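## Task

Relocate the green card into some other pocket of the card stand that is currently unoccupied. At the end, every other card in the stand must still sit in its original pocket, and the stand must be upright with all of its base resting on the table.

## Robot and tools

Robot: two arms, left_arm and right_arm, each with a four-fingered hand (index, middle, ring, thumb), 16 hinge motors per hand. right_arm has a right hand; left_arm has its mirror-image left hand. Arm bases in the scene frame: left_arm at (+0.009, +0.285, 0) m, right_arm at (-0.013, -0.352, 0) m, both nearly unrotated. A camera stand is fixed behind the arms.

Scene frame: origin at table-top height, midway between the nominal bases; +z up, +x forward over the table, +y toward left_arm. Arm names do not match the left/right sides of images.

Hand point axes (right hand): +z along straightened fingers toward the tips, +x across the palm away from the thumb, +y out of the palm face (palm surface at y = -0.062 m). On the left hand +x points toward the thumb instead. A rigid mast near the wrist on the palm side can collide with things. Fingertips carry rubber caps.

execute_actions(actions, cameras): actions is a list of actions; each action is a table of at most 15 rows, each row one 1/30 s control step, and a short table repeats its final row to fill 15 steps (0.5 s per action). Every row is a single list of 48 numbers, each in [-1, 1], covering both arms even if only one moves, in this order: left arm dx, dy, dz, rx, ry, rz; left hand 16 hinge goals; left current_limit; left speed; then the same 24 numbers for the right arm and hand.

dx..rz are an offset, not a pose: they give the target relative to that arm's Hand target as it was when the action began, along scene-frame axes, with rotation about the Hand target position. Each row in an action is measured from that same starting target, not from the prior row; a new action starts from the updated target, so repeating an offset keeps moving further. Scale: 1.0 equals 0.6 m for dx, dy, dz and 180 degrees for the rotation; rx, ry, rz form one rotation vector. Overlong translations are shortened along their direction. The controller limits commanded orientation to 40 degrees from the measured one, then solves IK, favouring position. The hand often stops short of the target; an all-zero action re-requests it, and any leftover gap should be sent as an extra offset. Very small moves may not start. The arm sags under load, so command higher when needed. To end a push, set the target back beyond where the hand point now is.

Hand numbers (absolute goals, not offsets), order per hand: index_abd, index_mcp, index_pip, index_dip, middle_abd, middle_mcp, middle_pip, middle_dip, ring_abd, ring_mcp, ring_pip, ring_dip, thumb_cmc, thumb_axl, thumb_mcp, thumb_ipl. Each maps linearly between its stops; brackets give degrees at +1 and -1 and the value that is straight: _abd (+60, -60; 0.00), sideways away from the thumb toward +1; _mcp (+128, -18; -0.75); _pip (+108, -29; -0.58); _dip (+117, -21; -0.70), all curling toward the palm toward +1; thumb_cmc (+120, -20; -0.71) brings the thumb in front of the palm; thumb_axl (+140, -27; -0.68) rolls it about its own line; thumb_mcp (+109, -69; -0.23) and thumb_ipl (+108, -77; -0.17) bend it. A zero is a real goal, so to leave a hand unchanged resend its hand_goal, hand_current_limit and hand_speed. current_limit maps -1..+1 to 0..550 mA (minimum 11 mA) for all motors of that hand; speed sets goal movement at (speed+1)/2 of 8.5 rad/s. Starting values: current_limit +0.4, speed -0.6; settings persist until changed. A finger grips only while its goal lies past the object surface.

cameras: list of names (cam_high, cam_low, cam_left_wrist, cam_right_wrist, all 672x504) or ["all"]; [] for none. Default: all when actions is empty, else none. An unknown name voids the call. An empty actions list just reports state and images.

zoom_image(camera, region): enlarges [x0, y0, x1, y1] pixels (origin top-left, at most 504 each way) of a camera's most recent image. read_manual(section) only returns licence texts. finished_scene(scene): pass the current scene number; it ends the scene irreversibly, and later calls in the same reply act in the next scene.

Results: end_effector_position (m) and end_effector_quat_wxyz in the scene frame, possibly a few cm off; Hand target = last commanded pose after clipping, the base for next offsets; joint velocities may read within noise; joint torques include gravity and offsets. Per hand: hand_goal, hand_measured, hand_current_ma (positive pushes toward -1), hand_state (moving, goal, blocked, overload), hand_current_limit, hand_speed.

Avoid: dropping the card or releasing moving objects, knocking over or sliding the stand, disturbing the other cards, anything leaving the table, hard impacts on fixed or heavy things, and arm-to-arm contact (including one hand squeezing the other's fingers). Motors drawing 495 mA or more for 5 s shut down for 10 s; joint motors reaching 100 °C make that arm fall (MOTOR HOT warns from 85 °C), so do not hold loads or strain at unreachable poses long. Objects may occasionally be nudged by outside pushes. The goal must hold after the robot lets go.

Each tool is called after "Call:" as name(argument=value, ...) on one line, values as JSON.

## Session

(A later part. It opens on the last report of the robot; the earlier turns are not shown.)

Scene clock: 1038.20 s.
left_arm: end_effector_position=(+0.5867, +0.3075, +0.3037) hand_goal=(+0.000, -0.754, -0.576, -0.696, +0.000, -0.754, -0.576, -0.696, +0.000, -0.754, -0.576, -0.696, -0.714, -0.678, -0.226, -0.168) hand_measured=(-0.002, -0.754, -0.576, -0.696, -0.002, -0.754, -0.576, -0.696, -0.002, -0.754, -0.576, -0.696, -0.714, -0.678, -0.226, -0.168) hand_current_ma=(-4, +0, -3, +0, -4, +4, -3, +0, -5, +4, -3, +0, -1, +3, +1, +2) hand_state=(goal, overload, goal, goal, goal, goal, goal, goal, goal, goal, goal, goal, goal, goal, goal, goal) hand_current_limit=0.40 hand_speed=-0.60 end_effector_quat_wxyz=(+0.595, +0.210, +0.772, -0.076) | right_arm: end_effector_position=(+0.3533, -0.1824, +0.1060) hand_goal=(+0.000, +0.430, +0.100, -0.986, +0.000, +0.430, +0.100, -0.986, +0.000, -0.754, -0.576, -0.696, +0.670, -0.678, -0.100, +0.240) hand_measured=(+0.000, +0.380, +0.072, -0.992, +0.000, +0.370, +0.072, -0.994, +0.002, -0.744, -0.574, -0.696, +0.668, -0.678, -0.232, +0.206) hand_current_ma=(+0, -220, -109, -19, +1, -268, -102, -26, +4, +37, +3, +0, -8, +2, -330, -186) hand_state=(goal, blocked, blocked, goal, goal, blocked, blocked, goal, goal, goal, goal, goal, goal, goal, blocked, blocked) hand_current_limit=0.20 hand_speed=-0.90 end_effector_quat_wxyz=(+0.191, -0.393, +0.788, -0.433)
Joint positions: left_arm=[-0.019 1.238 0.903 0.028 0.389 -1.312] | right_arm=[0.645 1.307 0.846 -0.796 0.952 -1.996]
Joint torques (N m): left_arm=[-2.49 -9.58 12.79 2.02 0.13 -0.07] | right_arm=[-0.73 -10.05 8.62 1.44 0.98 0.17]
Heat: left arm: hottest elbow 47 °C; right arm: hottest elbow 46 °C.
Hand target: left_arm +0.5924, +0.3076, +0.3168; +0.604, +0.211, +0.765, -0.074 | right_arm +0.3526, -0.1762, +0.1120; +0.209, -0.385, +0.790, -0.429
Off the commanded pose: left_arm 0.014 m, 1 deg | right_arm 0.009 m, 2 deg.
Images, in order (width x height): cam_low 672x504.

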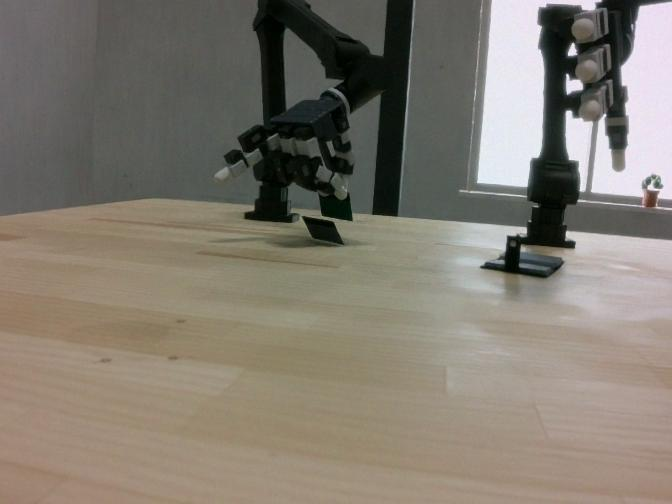

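Call:
execute_actions(actions=[[[0,0,0,0,0,0,0,-0.754,-0.576,-0.696,0,-0.754,-0.576,-0.696,0,-0.754,-0.576,-0.696,-0.714,-0.678,-0.226,-0.168,0.4,-0.6,-0.0009,0.0003,-0.004,0,0,0,0,0.43,0.1,-0.986,0,0.43,0.1,-0.986,0,-0.754,-0.576,-0.696,0.671,-0.678,-0.1,0.24,0.2,-0.9],[0,0,0,0,0,0,0,-0.754,-0.576,-0.696,0,-0.754,-0.576,-0.696,0,-0.754,-0.576,-0.696,-0.714,-0.678,-0.226,-0.168,0.4,-0.6,-0.0018,0.0006,-0.008,0,0,0,0,0.43,0.1,-0.986,0,0.43,0.1,-0.986,0,-0.754,-0.576,-0.696,0.671,-0.678,-0.1,0.24,0.2,-0.9],[0,0,0,0,0,0,0,-0.754,-0.576,-0.696,0,-0.754,-0.576,-0.696,0,-0.754,-0.576,-0.696,-0.714,-0.678,-0.226,-0.168,0.4,-0.6,-0.0034,0.001,-0.015,0,0,0,0,0.43,0.1,-0.986,0,0.43,0.1,-0.986,0,-0.754,-0.576,-0.696,0.671,-0.678,-0.1,0.24,0.2,-0.9],[0,0,0,0,0,0,0,-0.754,-0.576,-0.696,0,-0.754,-0.576,-0.696,0,-0.754,-0.576,-0.696,-0.714,-0.678,-0.226,-0.168,0.4,-0.6,-0.005,0.0015,-0.022,0,0,0,0,0.43,0.1,-0.986,0,0.43,0.1,-0.986,0,-0.754,-0.576,-0.696,0.671,-0.678,-0.1,0.24,0.2,-0.9],[0,0,0,0,0,0,0,-0.754,-0.576,-0.696,0,-0.754,-0.576,-0.696,0,-0.754,-0.576,-0.696,-0.714,-0.678,-0.226,-0.168,0.4,-0.6,-0.006,0.0018,-0.026,0,0,0,0,0.43,0.1,-0.986,0,0.43,0.1,-0.986,0,-0.754,-0.576,-0.696,0.671,-0.678,-0.1,0.24,0.2,-0.9],[0,0,0,0,0,0,0,-0.754,-0.576,-0.696,0,-0.754,-0.576,-0.696,0,-0.754,-0.576,-0.696,-0.714,-0.678,-0.226,-0.168,0.4,-0.6,-0.0068,0.002,-0.030,0,0,0,0,0.43,0.1,-0.986,0,0.43,0.1,-0.986,0,-0.754,-0.576,-0.696,0.671,-0.678,-0.1,0.24,0.2,-0.9]]], cameras=["cam_low"])

Call:
zoom_image(camera="cam_low", region=[270, 160, 380, 255])

Scene clock: 1048.90 s.
left_arm: end_effector_position=(+0.5867, +0.3075, +0.3037) hand_goal=(+0.000, -0.754, -0.576, -0.696, +0.000, -0.754, -0.576, -0.696, +0.000, -0.754, -0.576, -0.696, -0.714, -0.678, -0.226, -0.168) hand_measured=(-0.002, -0.754, -0.576, -0.696, -0.002, -0.754, -0.576, -0.696, -0.002, -0.754, -0.576, -0.696, -0.714, -0.678, -0.226, -0.168) hand_current_ma=(-4, +0, -3, +0, -4, +4, -3, +0, -5, +4, -3, +0, -1, +3, +1, +2) hand_state=(goal, overload, goal, goal, goal, goal, goal, goal, goal, goal, goal, goal, goal, goal, goal, goal) hand_current_limit=0.40 hand_speed=-0.60 end_effector_quat_wxyz=(+0.595, +0.210, +0.772, -0.076) | right_arm: end_effector_position=(+0.3489, -0.1814, +0.0956) hand_goal=(+0.000, +0.430, +0.100, -0.986, +0.000, +0.430, +0.100, -0.986, +0.000, -0.754, -0.576, -0.696, +0.670, -0.678, -0.100, +0.240) hand_measured=(+0.000, +0.380, +0.072, -0.992, +0.000, +0.370, +0.072, -0.994, +0.002, -0.744, -0.574, -0.696, +0.668, -0.678, -0.232, +0.206) hand_current_ma=(+0, -220, -109, -19, +1, -268, -102, -26, +4, +37, +3, +0, -8, +2, -330, -186) hand_state=(goal, blocked, blocked, goal, goal, blocked, blocked, goal, goal, goal, goal, goal, goal, goal, blocked, blocked) hand_current_limit=0.20 hand_speed=-0.90 end_effector_quat_wxyz=(+0.199, -0.389, +0.789, -0.432)
Joint positions: left_arm=[-0.019 1.238 0.903 0.028 0.389 -1.312] | right_arm=[0.655 1.307 0.813 -0.761 0.955 -1.978]
Joint torques (N m): left_arm=[-2.55 -9.52 12.81 2 0.13 -0.07] | right_arm=[-0.26 -8.23 8.4 1.7 0.97 0.16]
Heat: left arm: hottest elbow 47 °C; right arm: hottest elbow 43 °C.
Hand target: left_arm +0.5924, +0.3076, +0.3168; +0.604, +0.211, +0.765, -0.074 | right_arm +0.3486, -0.1750, +0.0941; +0.209, -0.385, +0.790, -0.429
Off the commanded pose: left_arm 0.014 m, 1 deg | right_arm 0.007 m, 1 deg.
Images, in order (width x height): cam_low 672x504.

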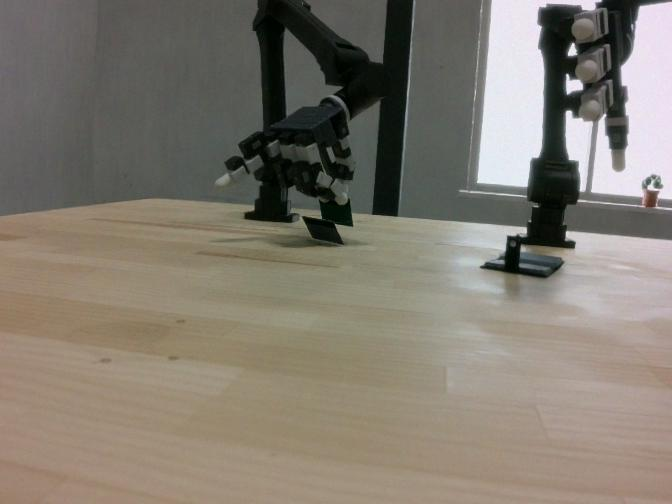

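Scaled by 4.582 from the camera's 672x504 image, which has a finer 960x720 frame.

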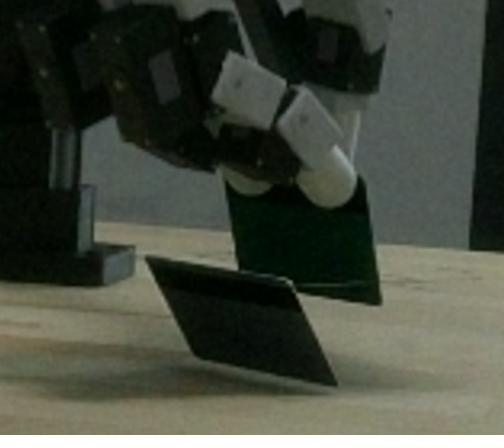

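Call:
zoom_image(camera="cam_low", region=[300, 200, 360, 250])

Scaled by 8.400 from the camera's 672x504 image, which has a finer 960x720 frame.

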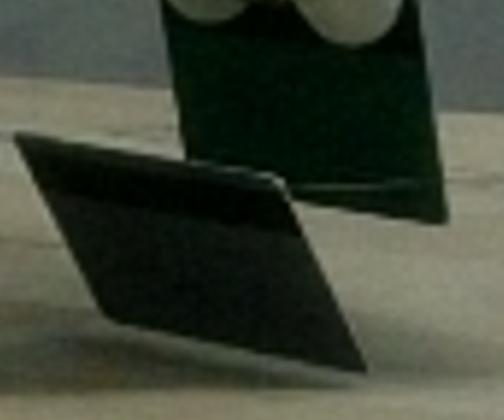

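Call:
execute_actions(actions=[], cameras=["cam_right_wrist", "cam_low", "cam_high"])

Call:
zoom_image(camera="cam_right_wrist", region=[420, 0, 672, 190])

Call:
zoom_image(camera="cam_low", region=[325, 205, 355, 235])

Scene clock: 1065.83 s.
left_arm: end_effector_position=(+0.5867, +0.3075, +0.3037) hand_goal=(+0.000, -0.754, -0.576, -0.696, +0.000, -0.754, -0.576, -0.696, +0.000, -0.754, -0.576, -0.696, -0.714, -0.678, -0.226, -0.168) hand_measured=(-0.002, -0.754, -0.576, -0.696, -0.002, -0.754, -0.576, -0.696, -0.002, -0.754, -0.576, -0.696, -0.714, -0.678, -0.226, -0.168) hand_current_ma=(-4, +0, -3, +0, -4, +4, -3, +0, -5, +4, -3, +0, -1, +3, +1, +2) hand_state=(goal, overload, goal, goal, goal, goal, goal, goal, goal, goal, goal, goal, goal, goal, goal, goal) hand_current_limit=0.40 hand_speed=-0.60 end_effector_quat_wxyz=(+0.595, +0.210, +0.772, -0.076) | right_arm: end_effector_position=(+0.3489, -0.1814, +0.0956) hand_goal=(+0.000, +0.430, +0.100, -0.986, +0.000, +0.430, +0.100, -0.986, +0.000, -0.754, -0.576, -0.696, +0.670, -0.678, -0.100, +0.240) hand_measured=(+0.000, +0.380, +0.072, -0.992, +0.000, +0.370, +0.072, -0.994, +0.002, -0.744, -0.574, -0.696, +0.668, -0.678, -0.232, +0.206) hand_current_ma=(+0, -220, -109, -19, +1, -268, -102, -26, +4, +37, +3, +0, -8, +2, -330, -186) hand_state=(goal, blocked, blocked, goal, goal, blocked, blocked, goal, goal, goal, goal, goal, goal, goal, blocked, blocked) hand_current_limit=0.20 hand_speed=-0.90 end_effector_quat_wxyz=(+0.199, -0.389, +0.790, -0.431)
Joint positions: left_arm=[-0.019 1.238 0.903 0.028 0.389 -1.312] | right_arm=[0.655 1.307 0.813 -0.761 0.955 -1.977]
Joint velocities: within noise
Joint torques (N m): left_arm=[-2.49 -9.58 12.81 2 0.13 -0.07] | right_arm=[-0.62 -8.35 8.44 1.65 0.98 0.16]
Heat: left arm: hottest elbow 47 °C; right arm: hottest elbow 40 °C.
Hand target: left_arm +0.5924, +0.3076, +0.3168; +0.604, +0.211, +0.765, -0.074 | right_arm +0.3485, -0.1750, +0.0941; +0.209, -0.385, +0.790, -0.430
Off the commanded pose: left_arm 0.014 m, 1 deg | right_arm 0.007 m, 1 deg.
Images, in order (width x height): cam_high 672x504, cam_low 672x504, cam_right_wrist 672x504.

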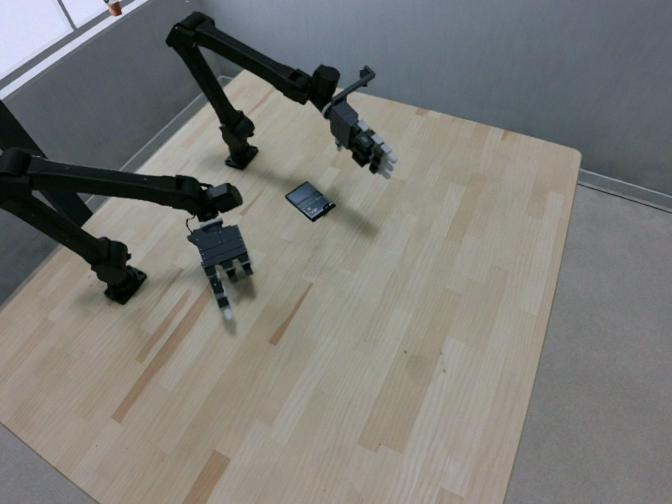

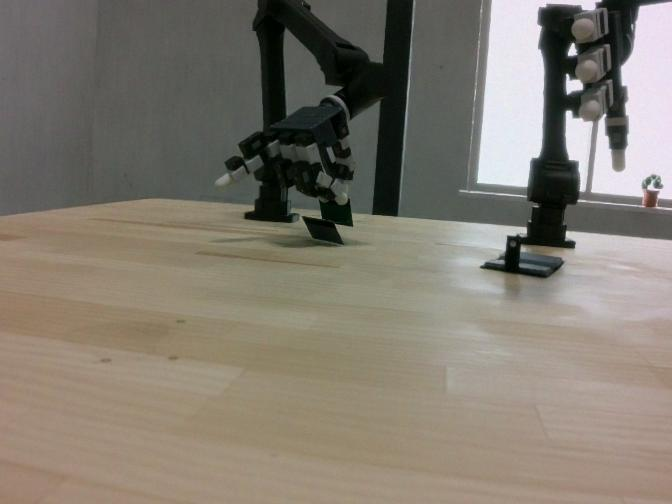

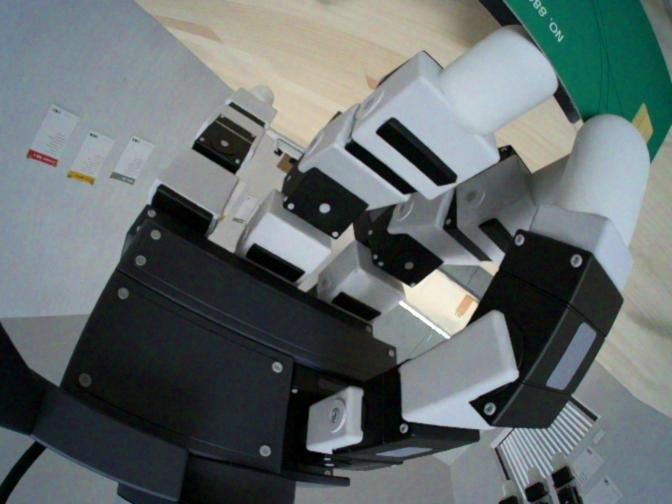

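Scaled by 2.000 from the camera's 672x504 image, which has a finer 960x720 frame.

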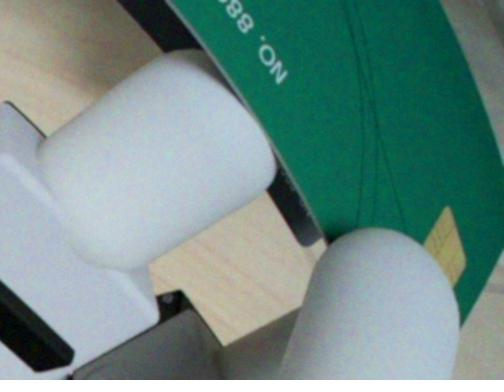

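Scaled by 16.800 from the camera's 672x504 image, which has a finer 960x720 frame.

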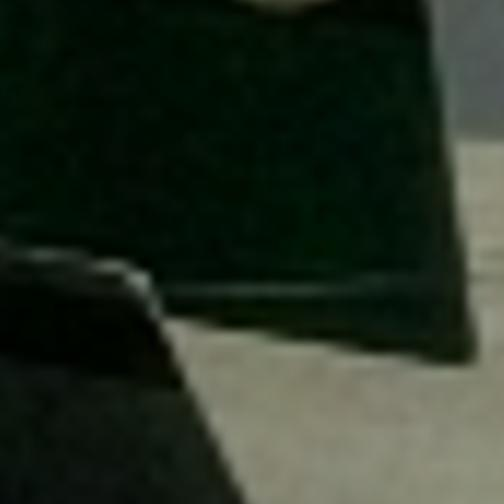

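Call:
execute_actions(actions=[[[0,0,0,0,0,0,0,-0.754,-0.576,-0.696,0,-0.754,-0.576,-0.696,0,-0.754,-0.576,-0.696,-0.714,-0.678,-0.226,-0.168,0.4,-0.6,-0.0012,0.001,-0.005,0,0,0,0,0.43,0.1,-0.986,0,0.43,0.1,-0.986,0,-0.754,-0.576,-0.696,0.671,-0.678,-0.1,0.24,0.2,-0.9],[0,0,0,0,0,0,0,-0.754,-0.576,-0.696,0,-0.754,-0.576,-0.696,0,-0.754,-0.576,-0.696,-0.714,-0.678,-0.226,-0.168,0.4,-0.6,-0.0024,0.002,-0.010,0,0,0,0,0.43,0.1,-0.986,0,0.43,0.1,-0.986,0,-0.754,-0.576,-0.696,0.671,-0.678,-0.1,0.24,0.2,-0.9],[0,0,0,0,0,0,0,-0.754,-0.576,-0.696,0,-0.754,-0.576,-0.696,0,-0.754,-0.576,-0.696,-0.714,-0.678,-0.226,-0.168,0.4,-0.6,-0.0036,0.003,-0.0155,0,0,0,0,0.43,0.1,-0.986,0,0.43,0.1,-0.986,0,-0.754,-0.576,-0.696,0.671,-0.678,-0.1,0.24,0.2,-0.9],[0,0,0,0,0,0,0,-0.754,-0.576,-0.696,0,-0.754,-0.576,-0.696,0,-0.754,-0.576,-0.696,-0.714,-0.678,-0.226,-0.168,0.4,-0.6,-0.005,0.004,-0.021,0,0,0,0,0.43,0.1,-0.986,0,0.43,0.1,-0.986,0,-0.754,-0.576,-0.696,0.671,-0.678,-0.1,0.24,0.2,-0.9],[0,0,0,0,0,0,0,-0.754,-0.576,-0.696,0,-0.754,-0.576,-0.696,0,-0.754,-0.576,-0.696,-0.714,-0.678,-0.226,-0.168,0.4,-0.6,-0.006,0.005,-0.027,0,0,0,0,0.43,0.1,-0.986,0,0.43,0.1,-0.986,0,-0.754,-0.576,-0.696,0.671,-0.678,-0.1,0.24,0.2,-0.9],[0,0,0,0,0,0,0,-0.754,-0.576,-0.696,0,-0.754,-0.576,-0.696,0,-0.754,-0.576,-0.696,-0.714,-0.678,-0.226,-0.168,0.4,-0.6,-0.007,0.0057,-0.0327,0,0,0,0,0.43,0.1,-0.986,0,0.43,0.1,-0.986,0,-0.754,-0.576,-0.696,0.671,-0.678,-0.1,0.24,0.2,-0.9]]], cameras=["cam_low", "cam_right_wrist"])

Call:
zoom_image(camera="cam_low", region=[270, 160, 380, 255])

Call:
zoom_image(camera="cam_right_wrist", region=[420, 0, 672, 190])

Scene clock: 1099.17 s.
left_arm: end_effector_position=(+0.5867, +0.3075, +0.3037) hand_goal=(+0.000, -0.754, -0.576, -0.696, +0.000, -0.754, -0.576, -0.696, +0.000, -0.754, -0.576, -0.696, -0.714, -0.678, -0.226, -0.168) hand_measured=(-0.002, -0.754, -0.576, -0.696, -0.002, -0.754, -0.576, -0.696, -0.002, -0.754, -0.576, -0.696, -0.714, -0.678, -0.226, -0.168) hand_current_ma=(-4, +0, -3, +0, -4, +4, -3, +0, -5, +4, -3, +0, -1, +3, +1, +2) hand_state=(goal, overload, goal, goal, goal, goal, goal, goal, goal, goal, goal, goal, goal, goal, goal, goal) hand_current_limit=0.40 hand_speed=-0.60 end_effector_quat_wxyz=(+0.595, +0.210, +0.772, -0.076) | right_arm: end_effector_position=(+0.3448, -0.1776, +0.0792) hand_goal=(+0.000, +0.430, +0.100, -0.986, +0.000, +0.430, +0.100, -0.986, +0.000, -0.754, -0.576, -0.696, +0.670, -0.678, -0.100, +0.240) hand_measured=(+0.000, +0.380, +0.072, -0.992, +0.000, +0.370, +0.072, -0.994, +0.002, -0.744, -0.574, -0.696, +0.668, -0.678, -0.232, +0.206) hand_current_ma=(+0, -220, -109, -19, +1, -268, -102, -26, +4, +37, +3, +0, -8, +2, -330, -186) hand_state=(goal, blocked, blocked, goal, goal, blocked, blocked, goal, goal, goal, goal, goal, goal, goal, blocked, blocked) hand_current_limit=0.20 hand_speed=-0.90 end_effector_quat_wxyz=(+0.202, -0.387, +0.790, -0.431)
Joint positions: left_arm=[-0.019 1.238 0.903 0.028 0.389 -1.312] | right_arm=[0.671 1.329 0.783 -0.721 0.96 -1.953]
Joint torques (N m): left_arm=[-2.49 -9.58 12.81 2.02 0.13 -0.07] | right_arm=[-0.67 -7.82 8.25 1.59 0.97 0.2]
Heat: left arm: hottest elbow 47 °C; right arm: hottest elbow 38 °C.
Hand target: left_arm +0.5924, +0.3076, +0.3168; +0.604, +0.211, +0.765, -0.074 | right_arm +0.3444, -0.1715, +0.0745; +0.209, -0.385, +0.790, -0.430
Off the commanded pose: left_arm 0.014 m, 1 deg | right_arm 0.008 m, 1 deg.
Images, in order (width x height): cam_low 672x504, cam_right_wrist 672x504.

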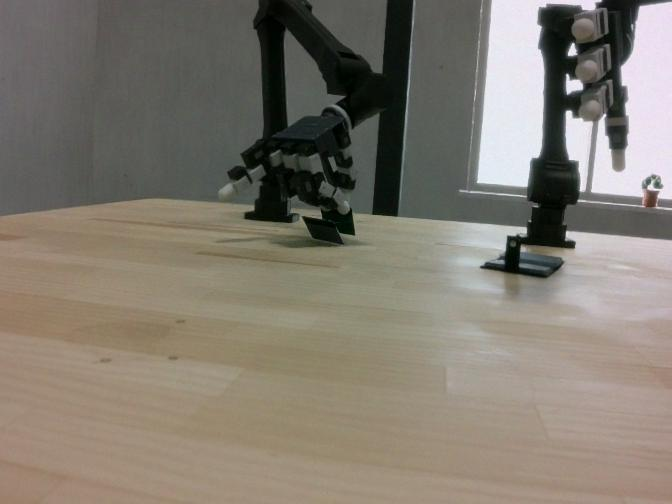

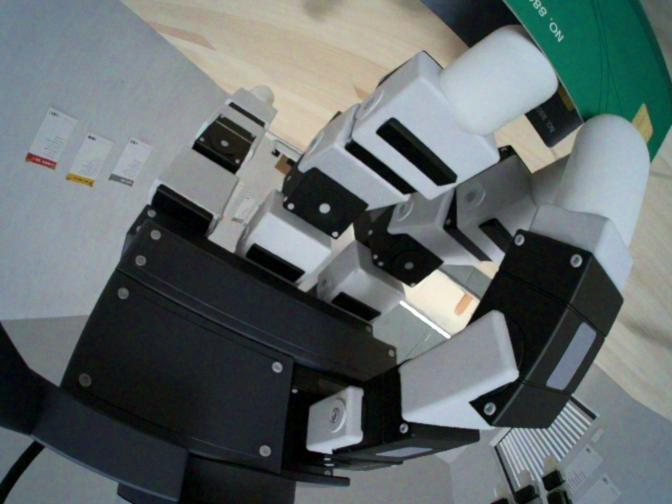

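Scaled by 4.582 from the camera's 672x504 image, which has a finer 960x720 frame.

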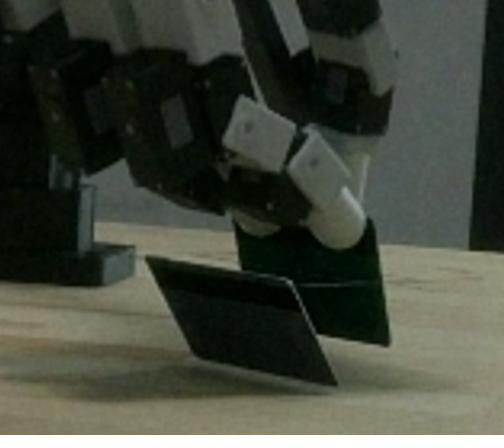

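Scaled by 2.000 from the camera's 672x504 image, which has a finer 960x720 frame.

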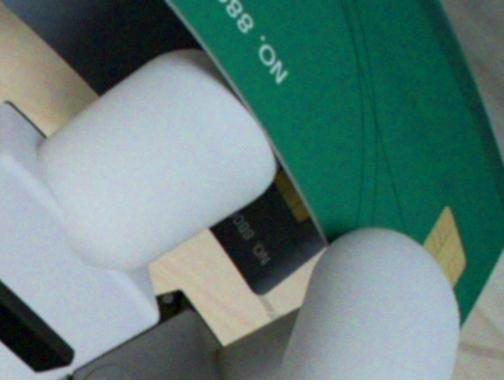

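Call:
execute_actions(actions=[[[0,0,0,0,0,0,0,-0.754,-0.576,-0.696,0,-0.754,-0.576,-0.696,0,-0.754,-0.576,-0.696,-0.714,-0.678,-0.226,-0.168,0.4,-0.6,0.0005,0.002,-0.004,0,0,0,0,0.43,0.1,-0.986,0,0.43,0.1,-0.986,0,-0.754,-0.576,-0.696,0.671,-0.678,-0.1,0.24,0.2,-0.9],[0,0,0,0,0,0,0,-0.754,-0.576,-0.696,0,-0.754,-0.576,-0.696,0,-0.754,-0.576,-0.696,-0.714,-0.678,-0.226,-0.168,0.4,-0.6,0.001,0.0045,-0.008,0,0,0,0,0.43,0.1,-0.986,0,0.43,0.1,-0.986,0,-0.754,-0.576,-0.696,0.671,-0.678,-0.1,0.24,0.2,-0.9],[0,0,0,0,0,0,0,-0.754,-0.576,-0.696,0,-0.754,-0.576,-0.696,0,-0.754,-0.576,-0.696,-0.714,-0.678,-0.226,-0.168,0.4,-0.6,0.0015,0.0073,-0.0133,0,0,0,0,0.43,0.1,-0.986,0,0.43,0.1,-0.986,0,-0.754,-0.576,-0.696,0.671,-0.678,-0.1,0.24,0.2,-0.9]]], cameras=["cam_low", "cam_right_wrist"])

Call:
zoom_image(camera="cam_low", region=[270, 160, 380, 255])

Call:
zoom_image(camera="cam_right_wrist", region=[420, 0, 672, 190])

Scene clock: 1148.10 s.
left_arm: end_effector_position=(+0.5867, +0.3075, +0.3037) hand_goal=(+0.000, -0.754, -0.576, -0.696, +0.000, -0.754, -0.576, -0.696, +0.000, -0.754, -0.576, -0.696, -0.714, -0.678, -0.226, -0.168) hand_measured=(-0.002, -0.754, -0.576, -0.696, -0.002, -0.754, -0.576, -0.696, -0.002, -0.754, -0.576, -0.696, -0.714, -0.678, -0.226, -0.168) hand_current_ma=(-4, +0, -3, +0, -4, +4, -3, +0, -5, +4, -3, +0, -1, +3, +1, +2) hand_state=(goal, overload, goal, goal, goal, goal, goal, goal, goal, goal, goal, goal, goal, goal, goal, goal) hand_current_limit=0.40 hand_speed=-0.60 end_effector_quat_wxyz=(+0.595, +0.210, +0.772, -0.076) | right_arm: end_effector_position=(+0.3462, -0.1731, +0.0716) hand_goal=(+0.000, +0.430, +0.100, -0.986, +0.000, +0.430, +0.100, -0.986, +0.000, -0.754, -0.576, -0.696, +0.670, -0.678, -0.100, +0.240) hand_measured=(+0.000, +0.380, +0.072, -0.992, +0.000, +0.370, +0.072, -0.994, +0.002, -0.744, -0.574, -0.696, +0.668, -0.678, -0.232, +0.206) hand_current_ma=(+0, -220, -109, -19, +1, -268, -102, -26, +4, +37, +3, +0, -8, +2, -330, -186) hand_state=(goal, blocked, blocked, goal, goal, blocked, blocked, goal, goal, goal, goal, goal, goal, goal, blocked, blocked) hand_current_limit=0.20 hand_speed=-0.90 end_effector_quat_wxyz=(+0.203, -0.386, +0.790, -0.431)
Joint positions: left_arm=[-0.019 1.238 0.903 0.028 0.389 -1.312] | right_arm=[0.679 1.353 0.783 -0.706 0.963 -1.939]
Joint torques (N m): left_arm=[-2.49 -9.64 12.81 2.02 0.13 -0.07] | right_arm=[-0.44 -7.94 8.08 1.58 0.99 0.15]
Heat: left arm: hottest elbow 48 °C; right arm: hottest elbow 38 °C.
Hand target: left_arm +0.5924, +0.3076, +0.3168; +0.604, +0.211, +0.765, -0.074 | right_arm +0.3453, -0.1672, +0.0664; +0.209, -0.385, +0.790, -0.429
Off the commanded pose: left_arm 0.014 m, 1 deg | right_arm 0.008 m, 1 deg.
Images, in order (width x height): cam_low 672x504, cam_right_wrist 672x504.

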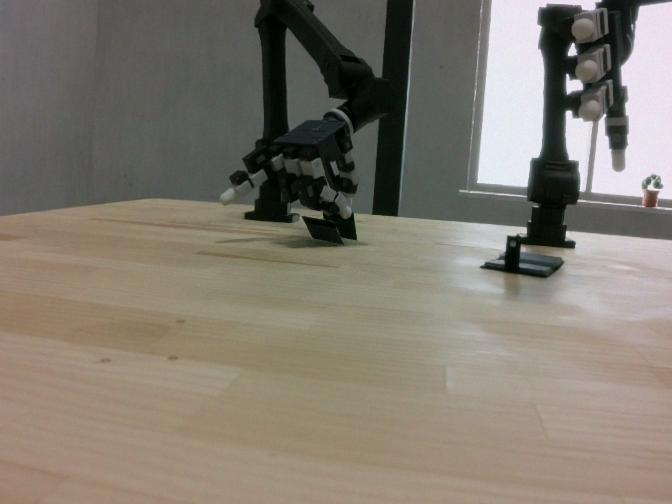

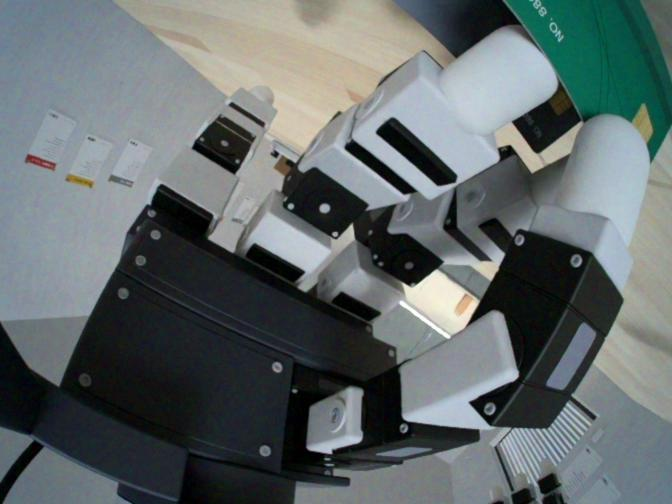

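Scaled by 4.582 from the camera's 672x504 image, which has a finer 960x720 frame.

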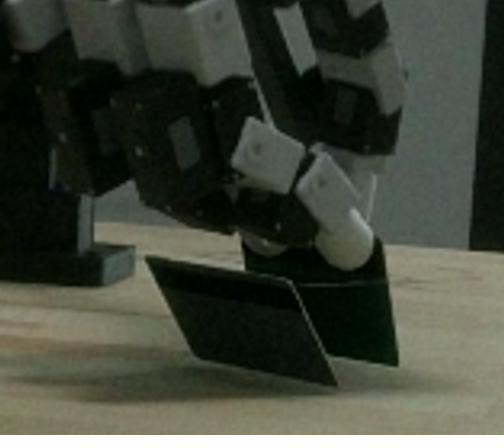

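Scaled by 2.000 from the camera's 672x504 image, which has a finer 960x720 frame.

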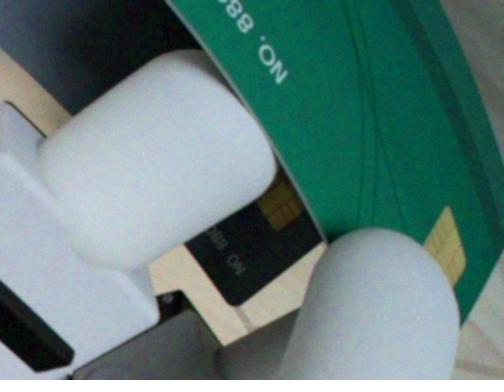

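Call:
execute_actions(actions=[[[0,0,0,0,0,0,0,-0.754,-0.576,-0.696,0,-0.754,-0.576,-0.696,0,-0.754,-0.576,-0.696,-0.714,-0.678,-0.226,-0.168,0.4,-0.6,0,0,-0.003,0,0,0,0,0.43,0.1,-0.986,0,0.43,0.1,-0.986,0,-0.754,-0.576,-0.696,0.671,-0.678,-0.1,0.24,0.2,-0.9],[0,0,0,0,0,0,0,-0.754,-0.576,-0.696,0,-0.754,-0.576,-0.696,0,-0.754,-0.576,-0.696,-0.714,-0.678,-0.226,-0.168,0.4,-0.6,0,0,-0.006,0,0,0,0,0.43,0.1,-0.986,0,0.43,0.1,-0.986,0,-0.754,-0.576,-0.696,0.671,-0.678,-0.1,0.24,0.2,-0.9],[0,0,0,0,0,0,0,-0.754,-0.576,-0.696,0,-0.754,-0.576,-0.696,0,-0.754,-0.576,-0.696,-0.714,-0.678,-0.226,-0.168,0.4,-0.6,0,0,-0.008,0,0,0,0,0.43,0.1,-0.986,0,0.43,0.1,-0.986,0,-0.754,-0.576,-0.696,0.671,-0.678,-0.1,0.24,0.2,-0.9]]], cameras=["cam_low", "cam_right_wrist"])

Call:
zoom_image(camera="cam_low", region=[270, 160, 380, 255])

Call:
zoom_image(camera="cam_right_wrist", region=[420, 0, 672, 190])

Scene clock: 1160.43 s.
left_arm: end_effector_position=(+0.5867, +0.3075, +0.3037) hand_goal=(+0.000, -0.754, -0.576, -0.696, +0.000, -0.754, -0.576, -0.696, +0.000, -0.754, -0.576, -0.696, -0.714, -0.678, -0.226, -0.168) hand_measured=(-0.002, -0.754, -0.576, -0.696, -0.002, -0.754, -0.576, -0.696, -0.002, -0.754, -0.576, -0.696, -0.714, -0.678, -0.226, -0.168) hand_current_ma=(-4, +0, -3, +0, -4, +4, -3, +0, -5, +4, -3, +0, -1, +3, +1, +2) hand_state=(goal, overload, goal, goal, goal, goal, goal, goal, goal, goal, goal, goal, goal, goal, goal, goal) hand_current_limit=0.40 hand_speed=-0.60 end_effector_quat_wxyz=(+0.595, +0.210, +0.772, -0.076) | right_arm: end_effector_position=(+0.3466, -0.1730, +0.0677) hand_goal=(+0.000, +0.430, +0.100, -0.986, +0.000, +0.430, +0.100, -0.986, +0.000, -0.754, -0.576, -0.696, +0.670, -0.678, -0.100, +0.240) hand_measured=(+0.000, +0.380, +0.072, -0.992, +0.000, +0.370, +0.074, -0.994, +0.002, -0.744, -0.574, -0.696, +0.668, -0.678, -0.232, +0.206) hand_current_ma=(+0, -220, -109, -22, +1, -268, -98, -26, +4, +37, +3, +0, -8, +2, -330, -186) hand_state=(goal, blocked, blocked, goal, goal, blocked, blocked, goal, goal, goal, goal, goal, goal, goal, blocked, blocked) hand_current_limit=0.20 hand_speed=-0.90 end_effector_quat_wxyz=(+0.204, -0.386, +0.790, -0.431)
Joint positions: left_arm=[-0.019 1.238 0.903 0.028 0.389 -1.312] | right_arm=[0.679 1.36 0.777 -0.692 0.963 -1.939]
Joint torques (N m): left_arm=[-2.49 -9.58 12.81 2.02 0.13 -0.07] | right_arm=[-0.5 -7.71 8.01 1.62 0.95 0.17]
Heat: left arm: hottest elbow 48 °C; right arm: hottest elbow 38 °C.
Hand target: left_arm +0.5924, +0.3076, +0.3168; +0.604, +0.211, +0.765, -0.074 | right_arm +0.3453, -0.1672, +0.0617; +0.209, -0.385, +0.790, -0.429
Off the commanded pose: left_arm 0.014 m, 1 deg | right_arm 0.009 m, 1 deg.
Images, in order (width x height): cam_low 672x504, cam_right_wrist 672x504.

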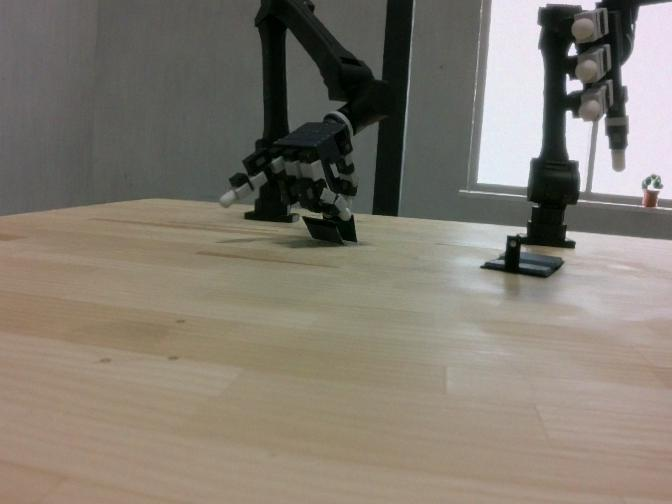

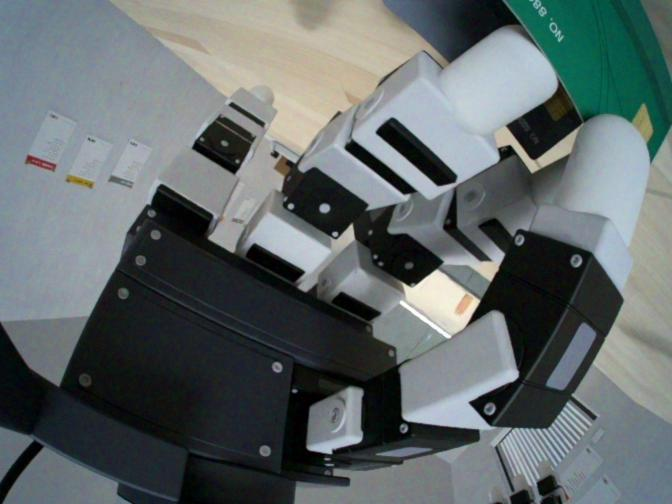

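Scaled by 4.582 from the camera's 672x504 image, which has a finer 960x720 frame.

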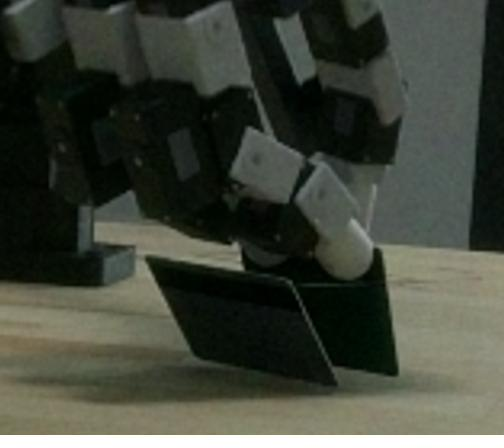

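Scaled by 2.000 from the camera's 672x504 image, which has a finer 960x720 frame.

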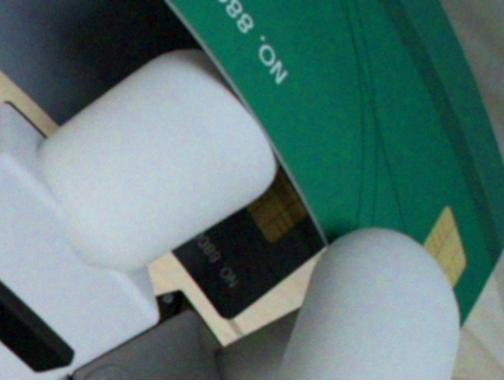

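Call:
execute_actions(actions=[[[0,0,0,0,0,0,0,-0.754,-0.576,-0.696,0,-0.754,-0.576,-0.696,0,-0.754,-0.576,-0.696,-0.714,-0.678,-0.226,-0.168,0.4,-0.6,0,0,0,0,0,0,0,0.39,0.076,-0.986,0,0.38,0.076,-0.986,0,-0.754,-0.576,-0.696,0.671,-0.678,-0.2,0.21,0.2,-0.94]],[[0,0,0,0,0,0,0,-0.754,-0.576,-0.696,0,-0.754,-0.576,-0.696,0,-0.754,-0.576,-0.696,-0.714,-0.678,-0.226,-0.168,0.4,-0.6,0,0,0,0,0,0,0,0.38,0.072,-0.986,0,0.37,0.074,-0.986,0,-0.754,-0.576,-0.696,0.671,-0.678,-0.30,0.206,0.2,-0.94]]], cameras=["cam_low", "cam_right_wrist"])

Call:
zoom_image(camera="cam_low", region=[270, 160, 380, 255])

Call:
zoom_image(camera="cam_right_wrist", region=[420, 0, 672, 190])

Scene clock: 1168.37 s.
left_arm: end_effector_position=(+0.5867, +0.3075, +0.3037) hand_goal=(+0.000, -0.754, -0.576, -0.696, +0.000, -0.754, -0.576, -0.696, +0.000, -0.754, -0.576, -0.696, -0.714, -0.678, -0.226, -0.168) hand_measured=(-0.002, -0.754, -0.576, -0.696, -0.002, -0.754, -0.576, -0.696, -0.002, -0.754, -0.576, -0.696, -0.714, -0.678, -0.226, -0.168) hand_current_ma=(-4, +0, -3, +0, -4, +4, -3, +0, -5, +4, -3, +0, -1, +3, +1, +2) hand_state=(goal, overload, goal, goal, goal, goal, goal, goal, goal, goal, goal, goal, goal, goal, goal, goal) hand_current_limit=0.40 hand_speed=-0.60 end_effector_quat_wxyz=(+0.595, +0.210, +0.772, -0.076) | right_arm: end_effector_position=(+0.3466, -0.1731, +0.0677) hand_goal=(+0.000, +0.380, +0.072, -0.986, +0.000, +0.370, +0.074, -0.986, +0.000, -0.754, -0.576, -0.696, +0.670, -0.678, -0.300, +0.206) hand_measured=(+0.000, +0.376, +0.070, -0.988, +0.000, +0.366, +0.070, -0.988, +0.002, -0.744, -0.574, -0.696, +0.668, -0.678, -0.294, +0.204) hand_current_ma=(+1, -12, -9, -5, +1, -13, -15, -8, +4, +37, +3, +0, -8, +2, +25, -8) hand_state=(goal, goal, goal, goal, goal, goal, goal, goal, goal, goal, goal, goal, goal, goal, goal, goal) hand_current_limit=0.20 hand_speed=-0.94 end_effector_quat_wxyz=(+0.204, -0.386, +0.790, -0.431)
Joint positions: left_arm=[-0.019 1.238 0.903 0.028 0.389 -1.312] | right_arm=[0.679 1.36 0.777 -0.692 0.964 -1.939]
Joint torques (N m): left_arm=[-2.43 -9.64 12.79 2.02 0.13 -0.07] | right_arm=[-0.03 -7.53 7.97 1.62 0.93 0.16]
Heat: left arm: hottest elbow 48 °C; right arm: hottest elbow 37 °C.
Hand target: left_arm +0.5924, +0.3076, +0.3168; +0.604, +0.211, +0.765, -0.074 | right_arm +0.3453, -0.1672, +0.0617; +0.209, -0.385, +0.790, -0.430
Off the commanded pose: left_arm 0.014 m, 1 deg | right_arm 0.009 m, 1 deg.
Images, in order (width x height): cam_low 672x504, cam_right_wrist 672x504.

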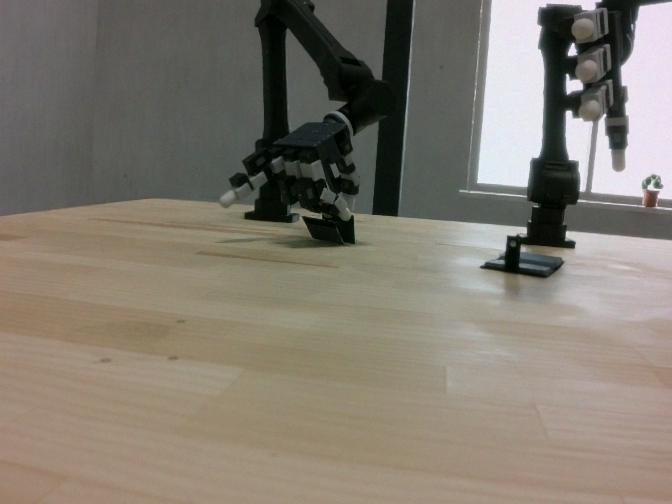

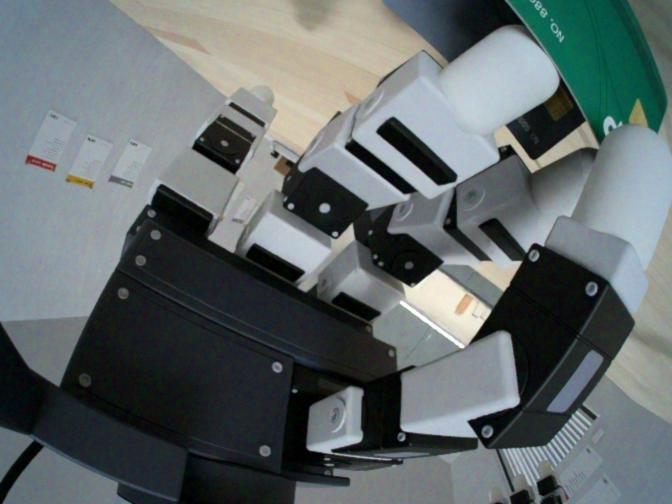

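Scaled by 4.582 from the camera's 672x504 image, which has a finer 960x720 frame.

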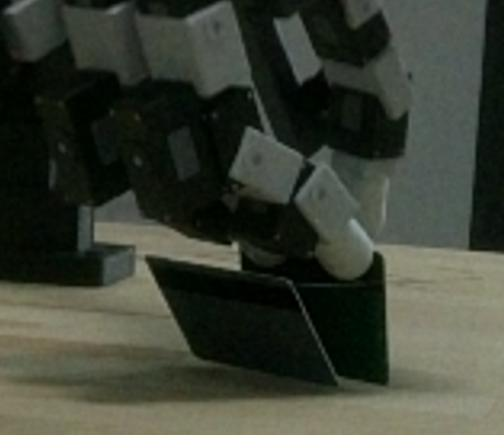

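Scaled by 2.000 from the camera's 672x504 image, which has a finer 960x720 frame.

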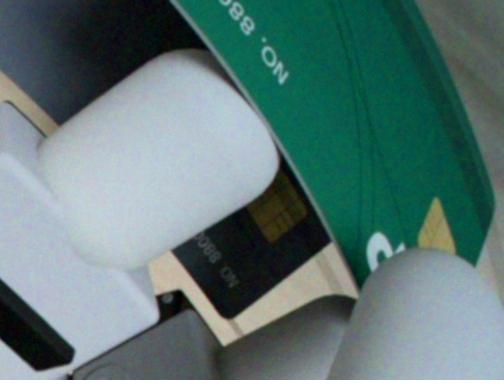

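Call:
execute_actions(actions=[[[0,0,0,0,0,0,0,-0.754,-0.576,-0.696,0,-0.754,-0.576,-0.696,0,-0.754,-0.576,-0.696,-0.714,-0.678,-0.226,-0.168,0.4,-0.6,0.005,-0.003,0.003,0,0,0,0,0.38,0.072,-0.986,0,0.37,0.074,-0.986,0,-0.754,-0.576,-0.696,0.671,-0.678,-0.30,0.206,0.2,-0.94],[0,0,0,0,0,0,0,-0.754,-0.576,-0.696,0,-0.754,-0.576,-0.696,0,-0.754,-0.576,-0.696,-0.714,-0.678,-0.226,-0.168,0.4,-0.6,0.01,-0.006,0.006,0,0,0,0,0.38,0.072,-0.986,0,0.37,0.074,-0.986,0,-0.754,-0.576,-0.696,0.671,-0.678,-0.30,0.206,0.2,-0.94],[0,0,0,0,0,0,0,-0.754,-0.576,-0.696,0,-0.754,-0.576,-0.696,0,-0.754,-0.576,-0.696,-0.714,-0.678,-0.226,-0.168,0.4,-0.6,0.015,-0.01,0.009,0,0,0,0,0.38,0.072,-0.986,0,0.37,0.074,-0.986,0,-0.754,-0.576,-0.696,0.671,-0.678,-0.30,0.206,0.2,-0.94],[0,0,0,0,0,0,0,-0.754,-0.576,-0.696,0,-0.754,-0.576,-0.696,0,-0.754,-0.576,-0.696,-0.714,-0.678,-0.226,-0.168,0.4,-0.6,0.020,-0.013,0.011,0,0,0,0,0.38,0.072,-0.986,0,0.37,0.074,-0.986,0,-0.754,-0.576,-0.696,0.671,-0.678,-0.30,0.206,0.2,-0.94],[0,0,0,0,0,0,0,-0.754,-0.576,-0.696,0,-0.754,-0.576,-0.696,0,-0.754,-0.576,-0.696,-0.714,-0.678,-0.226,-0.168,0.4,-0.6,0.025,-0.016,0.013,0,0,0,0,0.38,0.072,-0.986,0,0.37,0.074,-0.986,0,-0.754,-0.576,-0.696,0.671,-0.678,-0.30,0.206,0.2,-0.94]]], cameras=["cam_low", "cam_right_wrist"])

Call:
zoom_image(camera="cam_low", region=[270, 160, 380, 255])

Call:
zoom_image(camera="cam_right_wrist", region=[420, 0, 672, 190])

Scene clock: 1187.23 s.
left_arm: end_effector_position=(+0.5867, +0.3075, +0.3037) hand_goal=(+0.000, -0.754, -0.576, -0.696, +0.000, -0.754, -0.576, -0.696, +0.000, -0.754, -0.576, -0.696, -0.714, -0.678, -0.226, -0.168) hand_measured=(-0.002, -0.754, -0.576, -0.696, -0.002, -0.754, -0.576, -0.696, -0.002, -0.754, -0.576, -0.696, -0.714, -0.678, -0.226, -0.168) hand_current_ma=(-4, +0, -3, +0, -4, +4, -3, +0, -5, +4, -3, +0, -1, +3, +1, +2) hand_state=(goal, overload, goal, goal, goal, goal, goal, goal, goal, goal, goal, goal, goal, goal, goal, goal) hand_current_limit=0.40 hand_speed=-0.60 end_effector_quat_wxyz=(+0.595, +0.210, +0.772, -0.076) | right_arm: end_effector_position=(+0.3548, -0.1747, +0.0692) hand_goal=(+0.000, +0.380, +0.072, -0.986, +0.000, +0.370, +0.074, -0.986, +0.000, -0.754, -0.576, -0.696, +0.670, -0.678, -0.300, +0.206) hand_measured=(+0.000, +0.376, +0.070, -0.988, +0.000, +0.366, +0.070, -0.988, +0.002, -0.744, -0.574, -0.696, +0.668, -0.678, -0.294, +0.204) hand_current_ma=(+1, -12, -9, -5, +1, -13, -14, -7, +4, +37, +3, +0, -8, +2, +24, -8) hand_state=(goal, goal, goal, goal, goal, goal, goal, goal, goal, goal, goal, goal, goal, goal, goal, goal) hand_current_limit=0.20 hand_speed=-0.94 end_effector_quat_wxyz=(+0.209, -0.386, +0.790, -0.429)
Joint positions: left_arm=[-0.019 1.238 0.903 0.028 0.389 -1.312] | right_arm=[0.66 1.36 0.777 -0.648 0.956 -1.98]
Joint torques (N m): left_arm=[-2.55 -9.58 12.81 2.02 0.13 -0.07] | right_arm=[-2.96 -8.35 9.01 1.66 0.66 -0.19]
Heat: left arm: hottest elbow 48 °C; right arm: hottest elbow 37 °C.
Hand target: left_arm +0.5924, +0.3076, +0.3168; +0.604, +0.211, +0.765, -0.074 | right_arm +0.3603, -0.1768, +0.0695; +0.209, -0.385, +0.790, -0.429
Off the commanded pose: left_arm 0.014 m, 1 deg | right_arm 0.006 m, 0 deg.
Images, in order (width x height): cam_low 672x504, cam_right_wrist 672x504.

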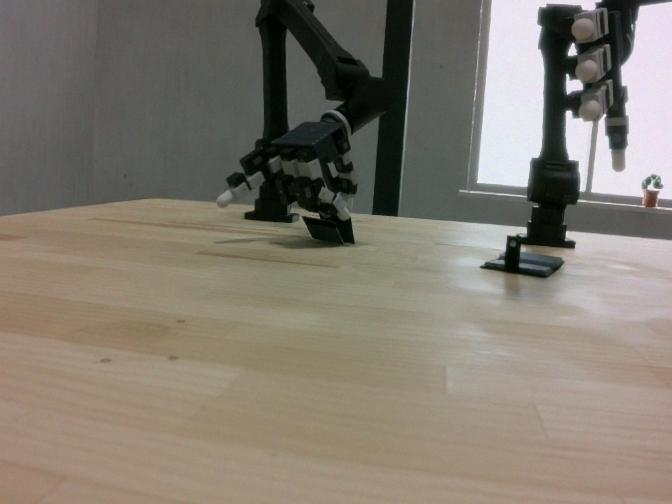

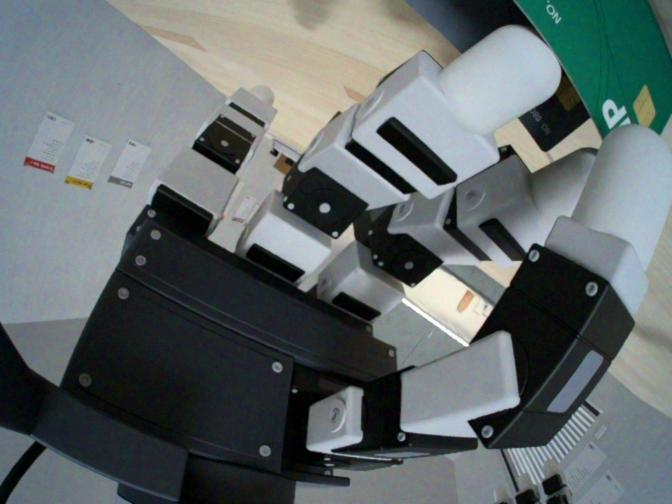

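Scaled by 4.582 from the camera's 672x504 image, which has a finer 960x720 frame.

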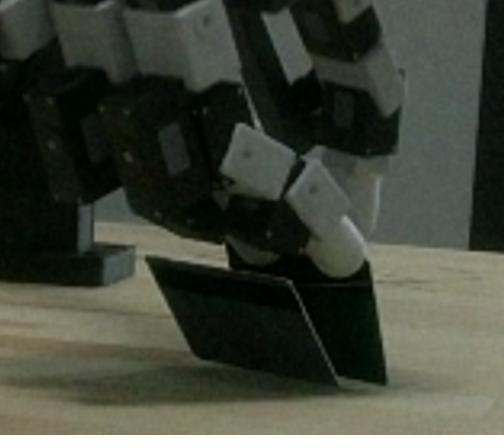

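Scaled by 2.000 from the camera's 672x504 image, which has a finer 960x720 frame.

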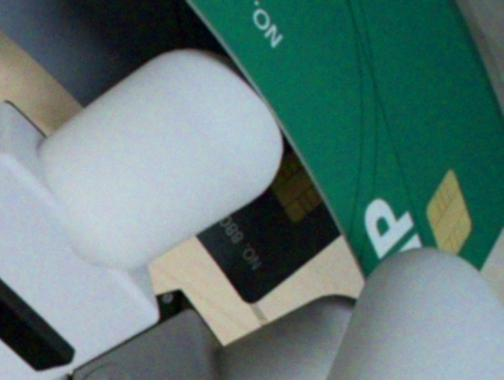

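Call:
execute_actions(actions=[[[0,0,0,0,0,0,0,-0.754,-0.576,-0.696,0,-0.754,-0.576,-0.696,0,-0.754,-0.576,-0.696,-0.714,-0.678,-0.226,-0.168,0.4,-0.6,0.003,-0.005,0.003,0,0,0,0,0.38,0.072,-0.986,0,0.37,0.074,-0.986,0,-0.754,-0.576,-0.696,0.671,-0.678,-0.30,0.206,0.2,-0.94],[0,0,0,0,0,0,0,-0.754,-0.576,-0.696,0,-0.754,-0.576,-0.696,0,-0.754,-0.576,-0.696,-0.714,-0.678,-0.226,-0.168,0.4,-0.6,0.006,-0.010,0.006,0,0,0,0,0.38,0.072,-0.986,0,0.37,0.074,-0.986,0,-0.754,-0.576,-0.696,0.671,-0.678,-0.30,0.206,0.2,-0.94],[0,0,0,0,0,0,0,-0.754,-0.576,-0.696,0,-0.754,-0.576,-0.696,0,-0.754,-0.576,-0.696,-0.714,-0.678,-0.226,-0.168,0.4,-0.6,0.009,-0.015,0.010,0,0,0,0,0.38,0.072,-0.986,0,0.37,0.074,-0.986,0,-0.754,-0.576,-0.696,0.671,-0.678,-0.30,0.206,0.2,-0.94],[0,0,0,0,0,0,0,-0.754,-0.576,-0.696,0,-0.754,-0.576,-0.696,0,-0.754,-0.576,-0.696,-0.714,-0.678,-0.226,-0.168,0.4,-0.6,0.012,-0.020,0.014,0,0,0,0,0.38,0.072,-0.986,0,0.37,0.074,-0.986,0,-0.754,-0.576,-0.696,0.671,-0.678,-0.30,0.206,0.2,-0.94]]], cameras=["cam_low", "cam_right_wrist"])

Call:
zoom_image(camera="cam_low", region=[270, 160, 380, 255])

Call:
zoom_image(camera="cam_right_wrist", region=[420, 0, 672, 190])

Scene clock: 1194.97 s.
left_arm: end_effector_position=(+0.5867, +0.3075, +0.3037) hand_goal=(+0.000, -0.754, -0.576, -0.696, +0.000, -0.754, -0.576, -0.696, +0.000, -0.754, -0.576, -0.696, -0.714, -0.678, -0.226, -0.168) hand_measured=(-0.002, -0.754, -0.576, -0.696, -0.002, -0.754, -0.576, -0.696, -0.002, -0.754, -0.576, -0.696, -0.714, -0.678, -0.226, -0.168) hand_current_ma=(-4, +0, -3, +0, -4, +4, -3, +0, -5, +4, -3, +0, -1, +3, +1, +2) hand_state=(goal, overload, goal, goal, goal, goal, goal, goal, goal, goal, goal, goal, goal, goal, goal, goal) hand_current_limit=0.40 hand_speed=-0.60 end_effector_quat_wxyz=(+0.595, +0.210, +0.772, -0.076) | right_arm: end_effector_position=(+0.3617, -0.1871, +0.0688) hand_goal=(+0.000, +0.380, +0.072, -0.986, +0.000, +0.370, +0.074, -0.986, +0.000, -0.754, -0.576, -0.696, +0.670, -0.678, -0.300, +0.206) hand_measured=(+0.000, +0.376, +0.070, -0.988, +0.000, +0.366, +0.070, -0.988, +0.002, -0.744, -0.574, -0.696, +0.668, -0.678, -0.294, +0.204) hand_current_ma=(+1, -12, -9, -5, +1, -13, -14, -7, +4, +37, +3, +0, -8, +2, +23, -8) hand_state=(goal, goal, goal, goal, goal, goal, goal, goal, goal, goal, goal, goal, goal, goal, goal, goal) hand_current_limit=0.20 hand_speed=-0.94 end_effector_quat_wxyz=(+0.199, -0.391, +0.789, -0.431)
Joint positions: left_arm=[-0.019 1.238 0.903 0.028 0.389 -1.312] | right_arm=[0.62 1.36 0.777 -0.62 0.942 -2.042]
Joint torques (N m): left_arm=[-2.55 -9.58 12.81 2.02 0.13 -0.07] | right_arm=[-2.84 -10.64 9.07 1.68 0.65 -0.18]
Heat: left arm: hottest elbow 48 °C; right arm: hottest elbow 37 °C.
Hand target: left_arm +0.5924, +0.3076, +0.3168; +0.604, +0.211, +0.765, -0.074 | right_arm +0.3675, -0.1887, +0.0779; +0.209, -0.385, +0.790, -0.429
Off the commanded pose: left_arm 0.014 m, 1 deg | right_arm 0.011 m, 1 deg.
Images, in order (width x height): cam_low 672x504, cam_right_wrist 672x504.

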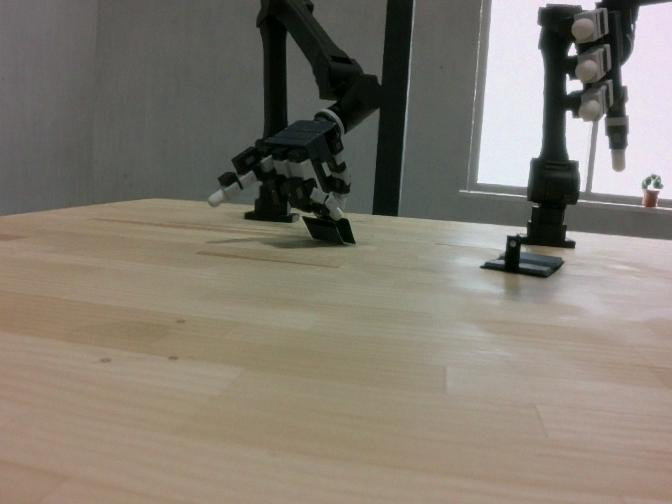

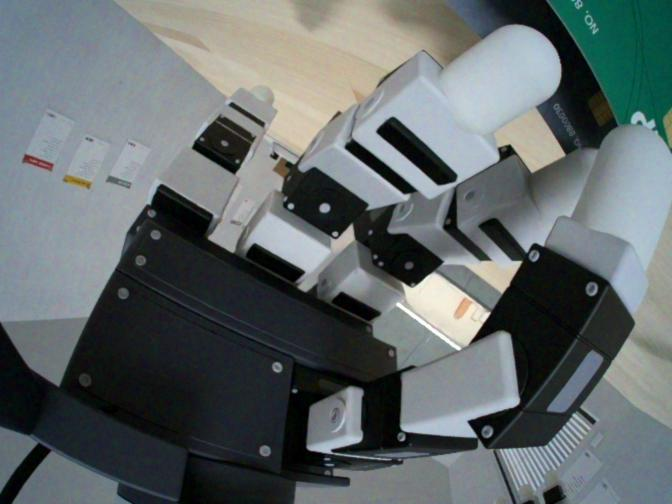

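Scaled by 4.582 from the camera's 672x504 image, which has a finer 960x720 frame.

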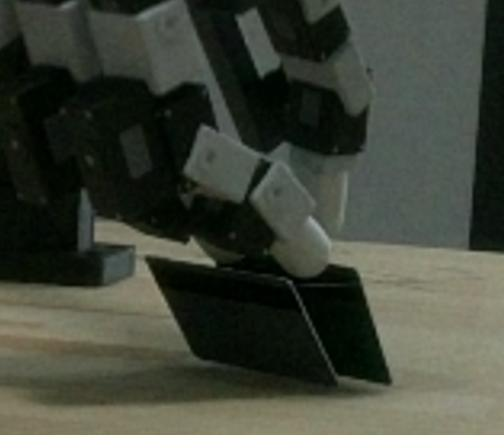

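Scaled by 2.000 from the camera's 672x504 image, which has a finer 960x720 frame.

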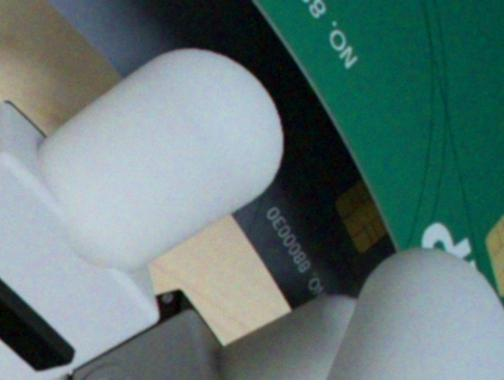

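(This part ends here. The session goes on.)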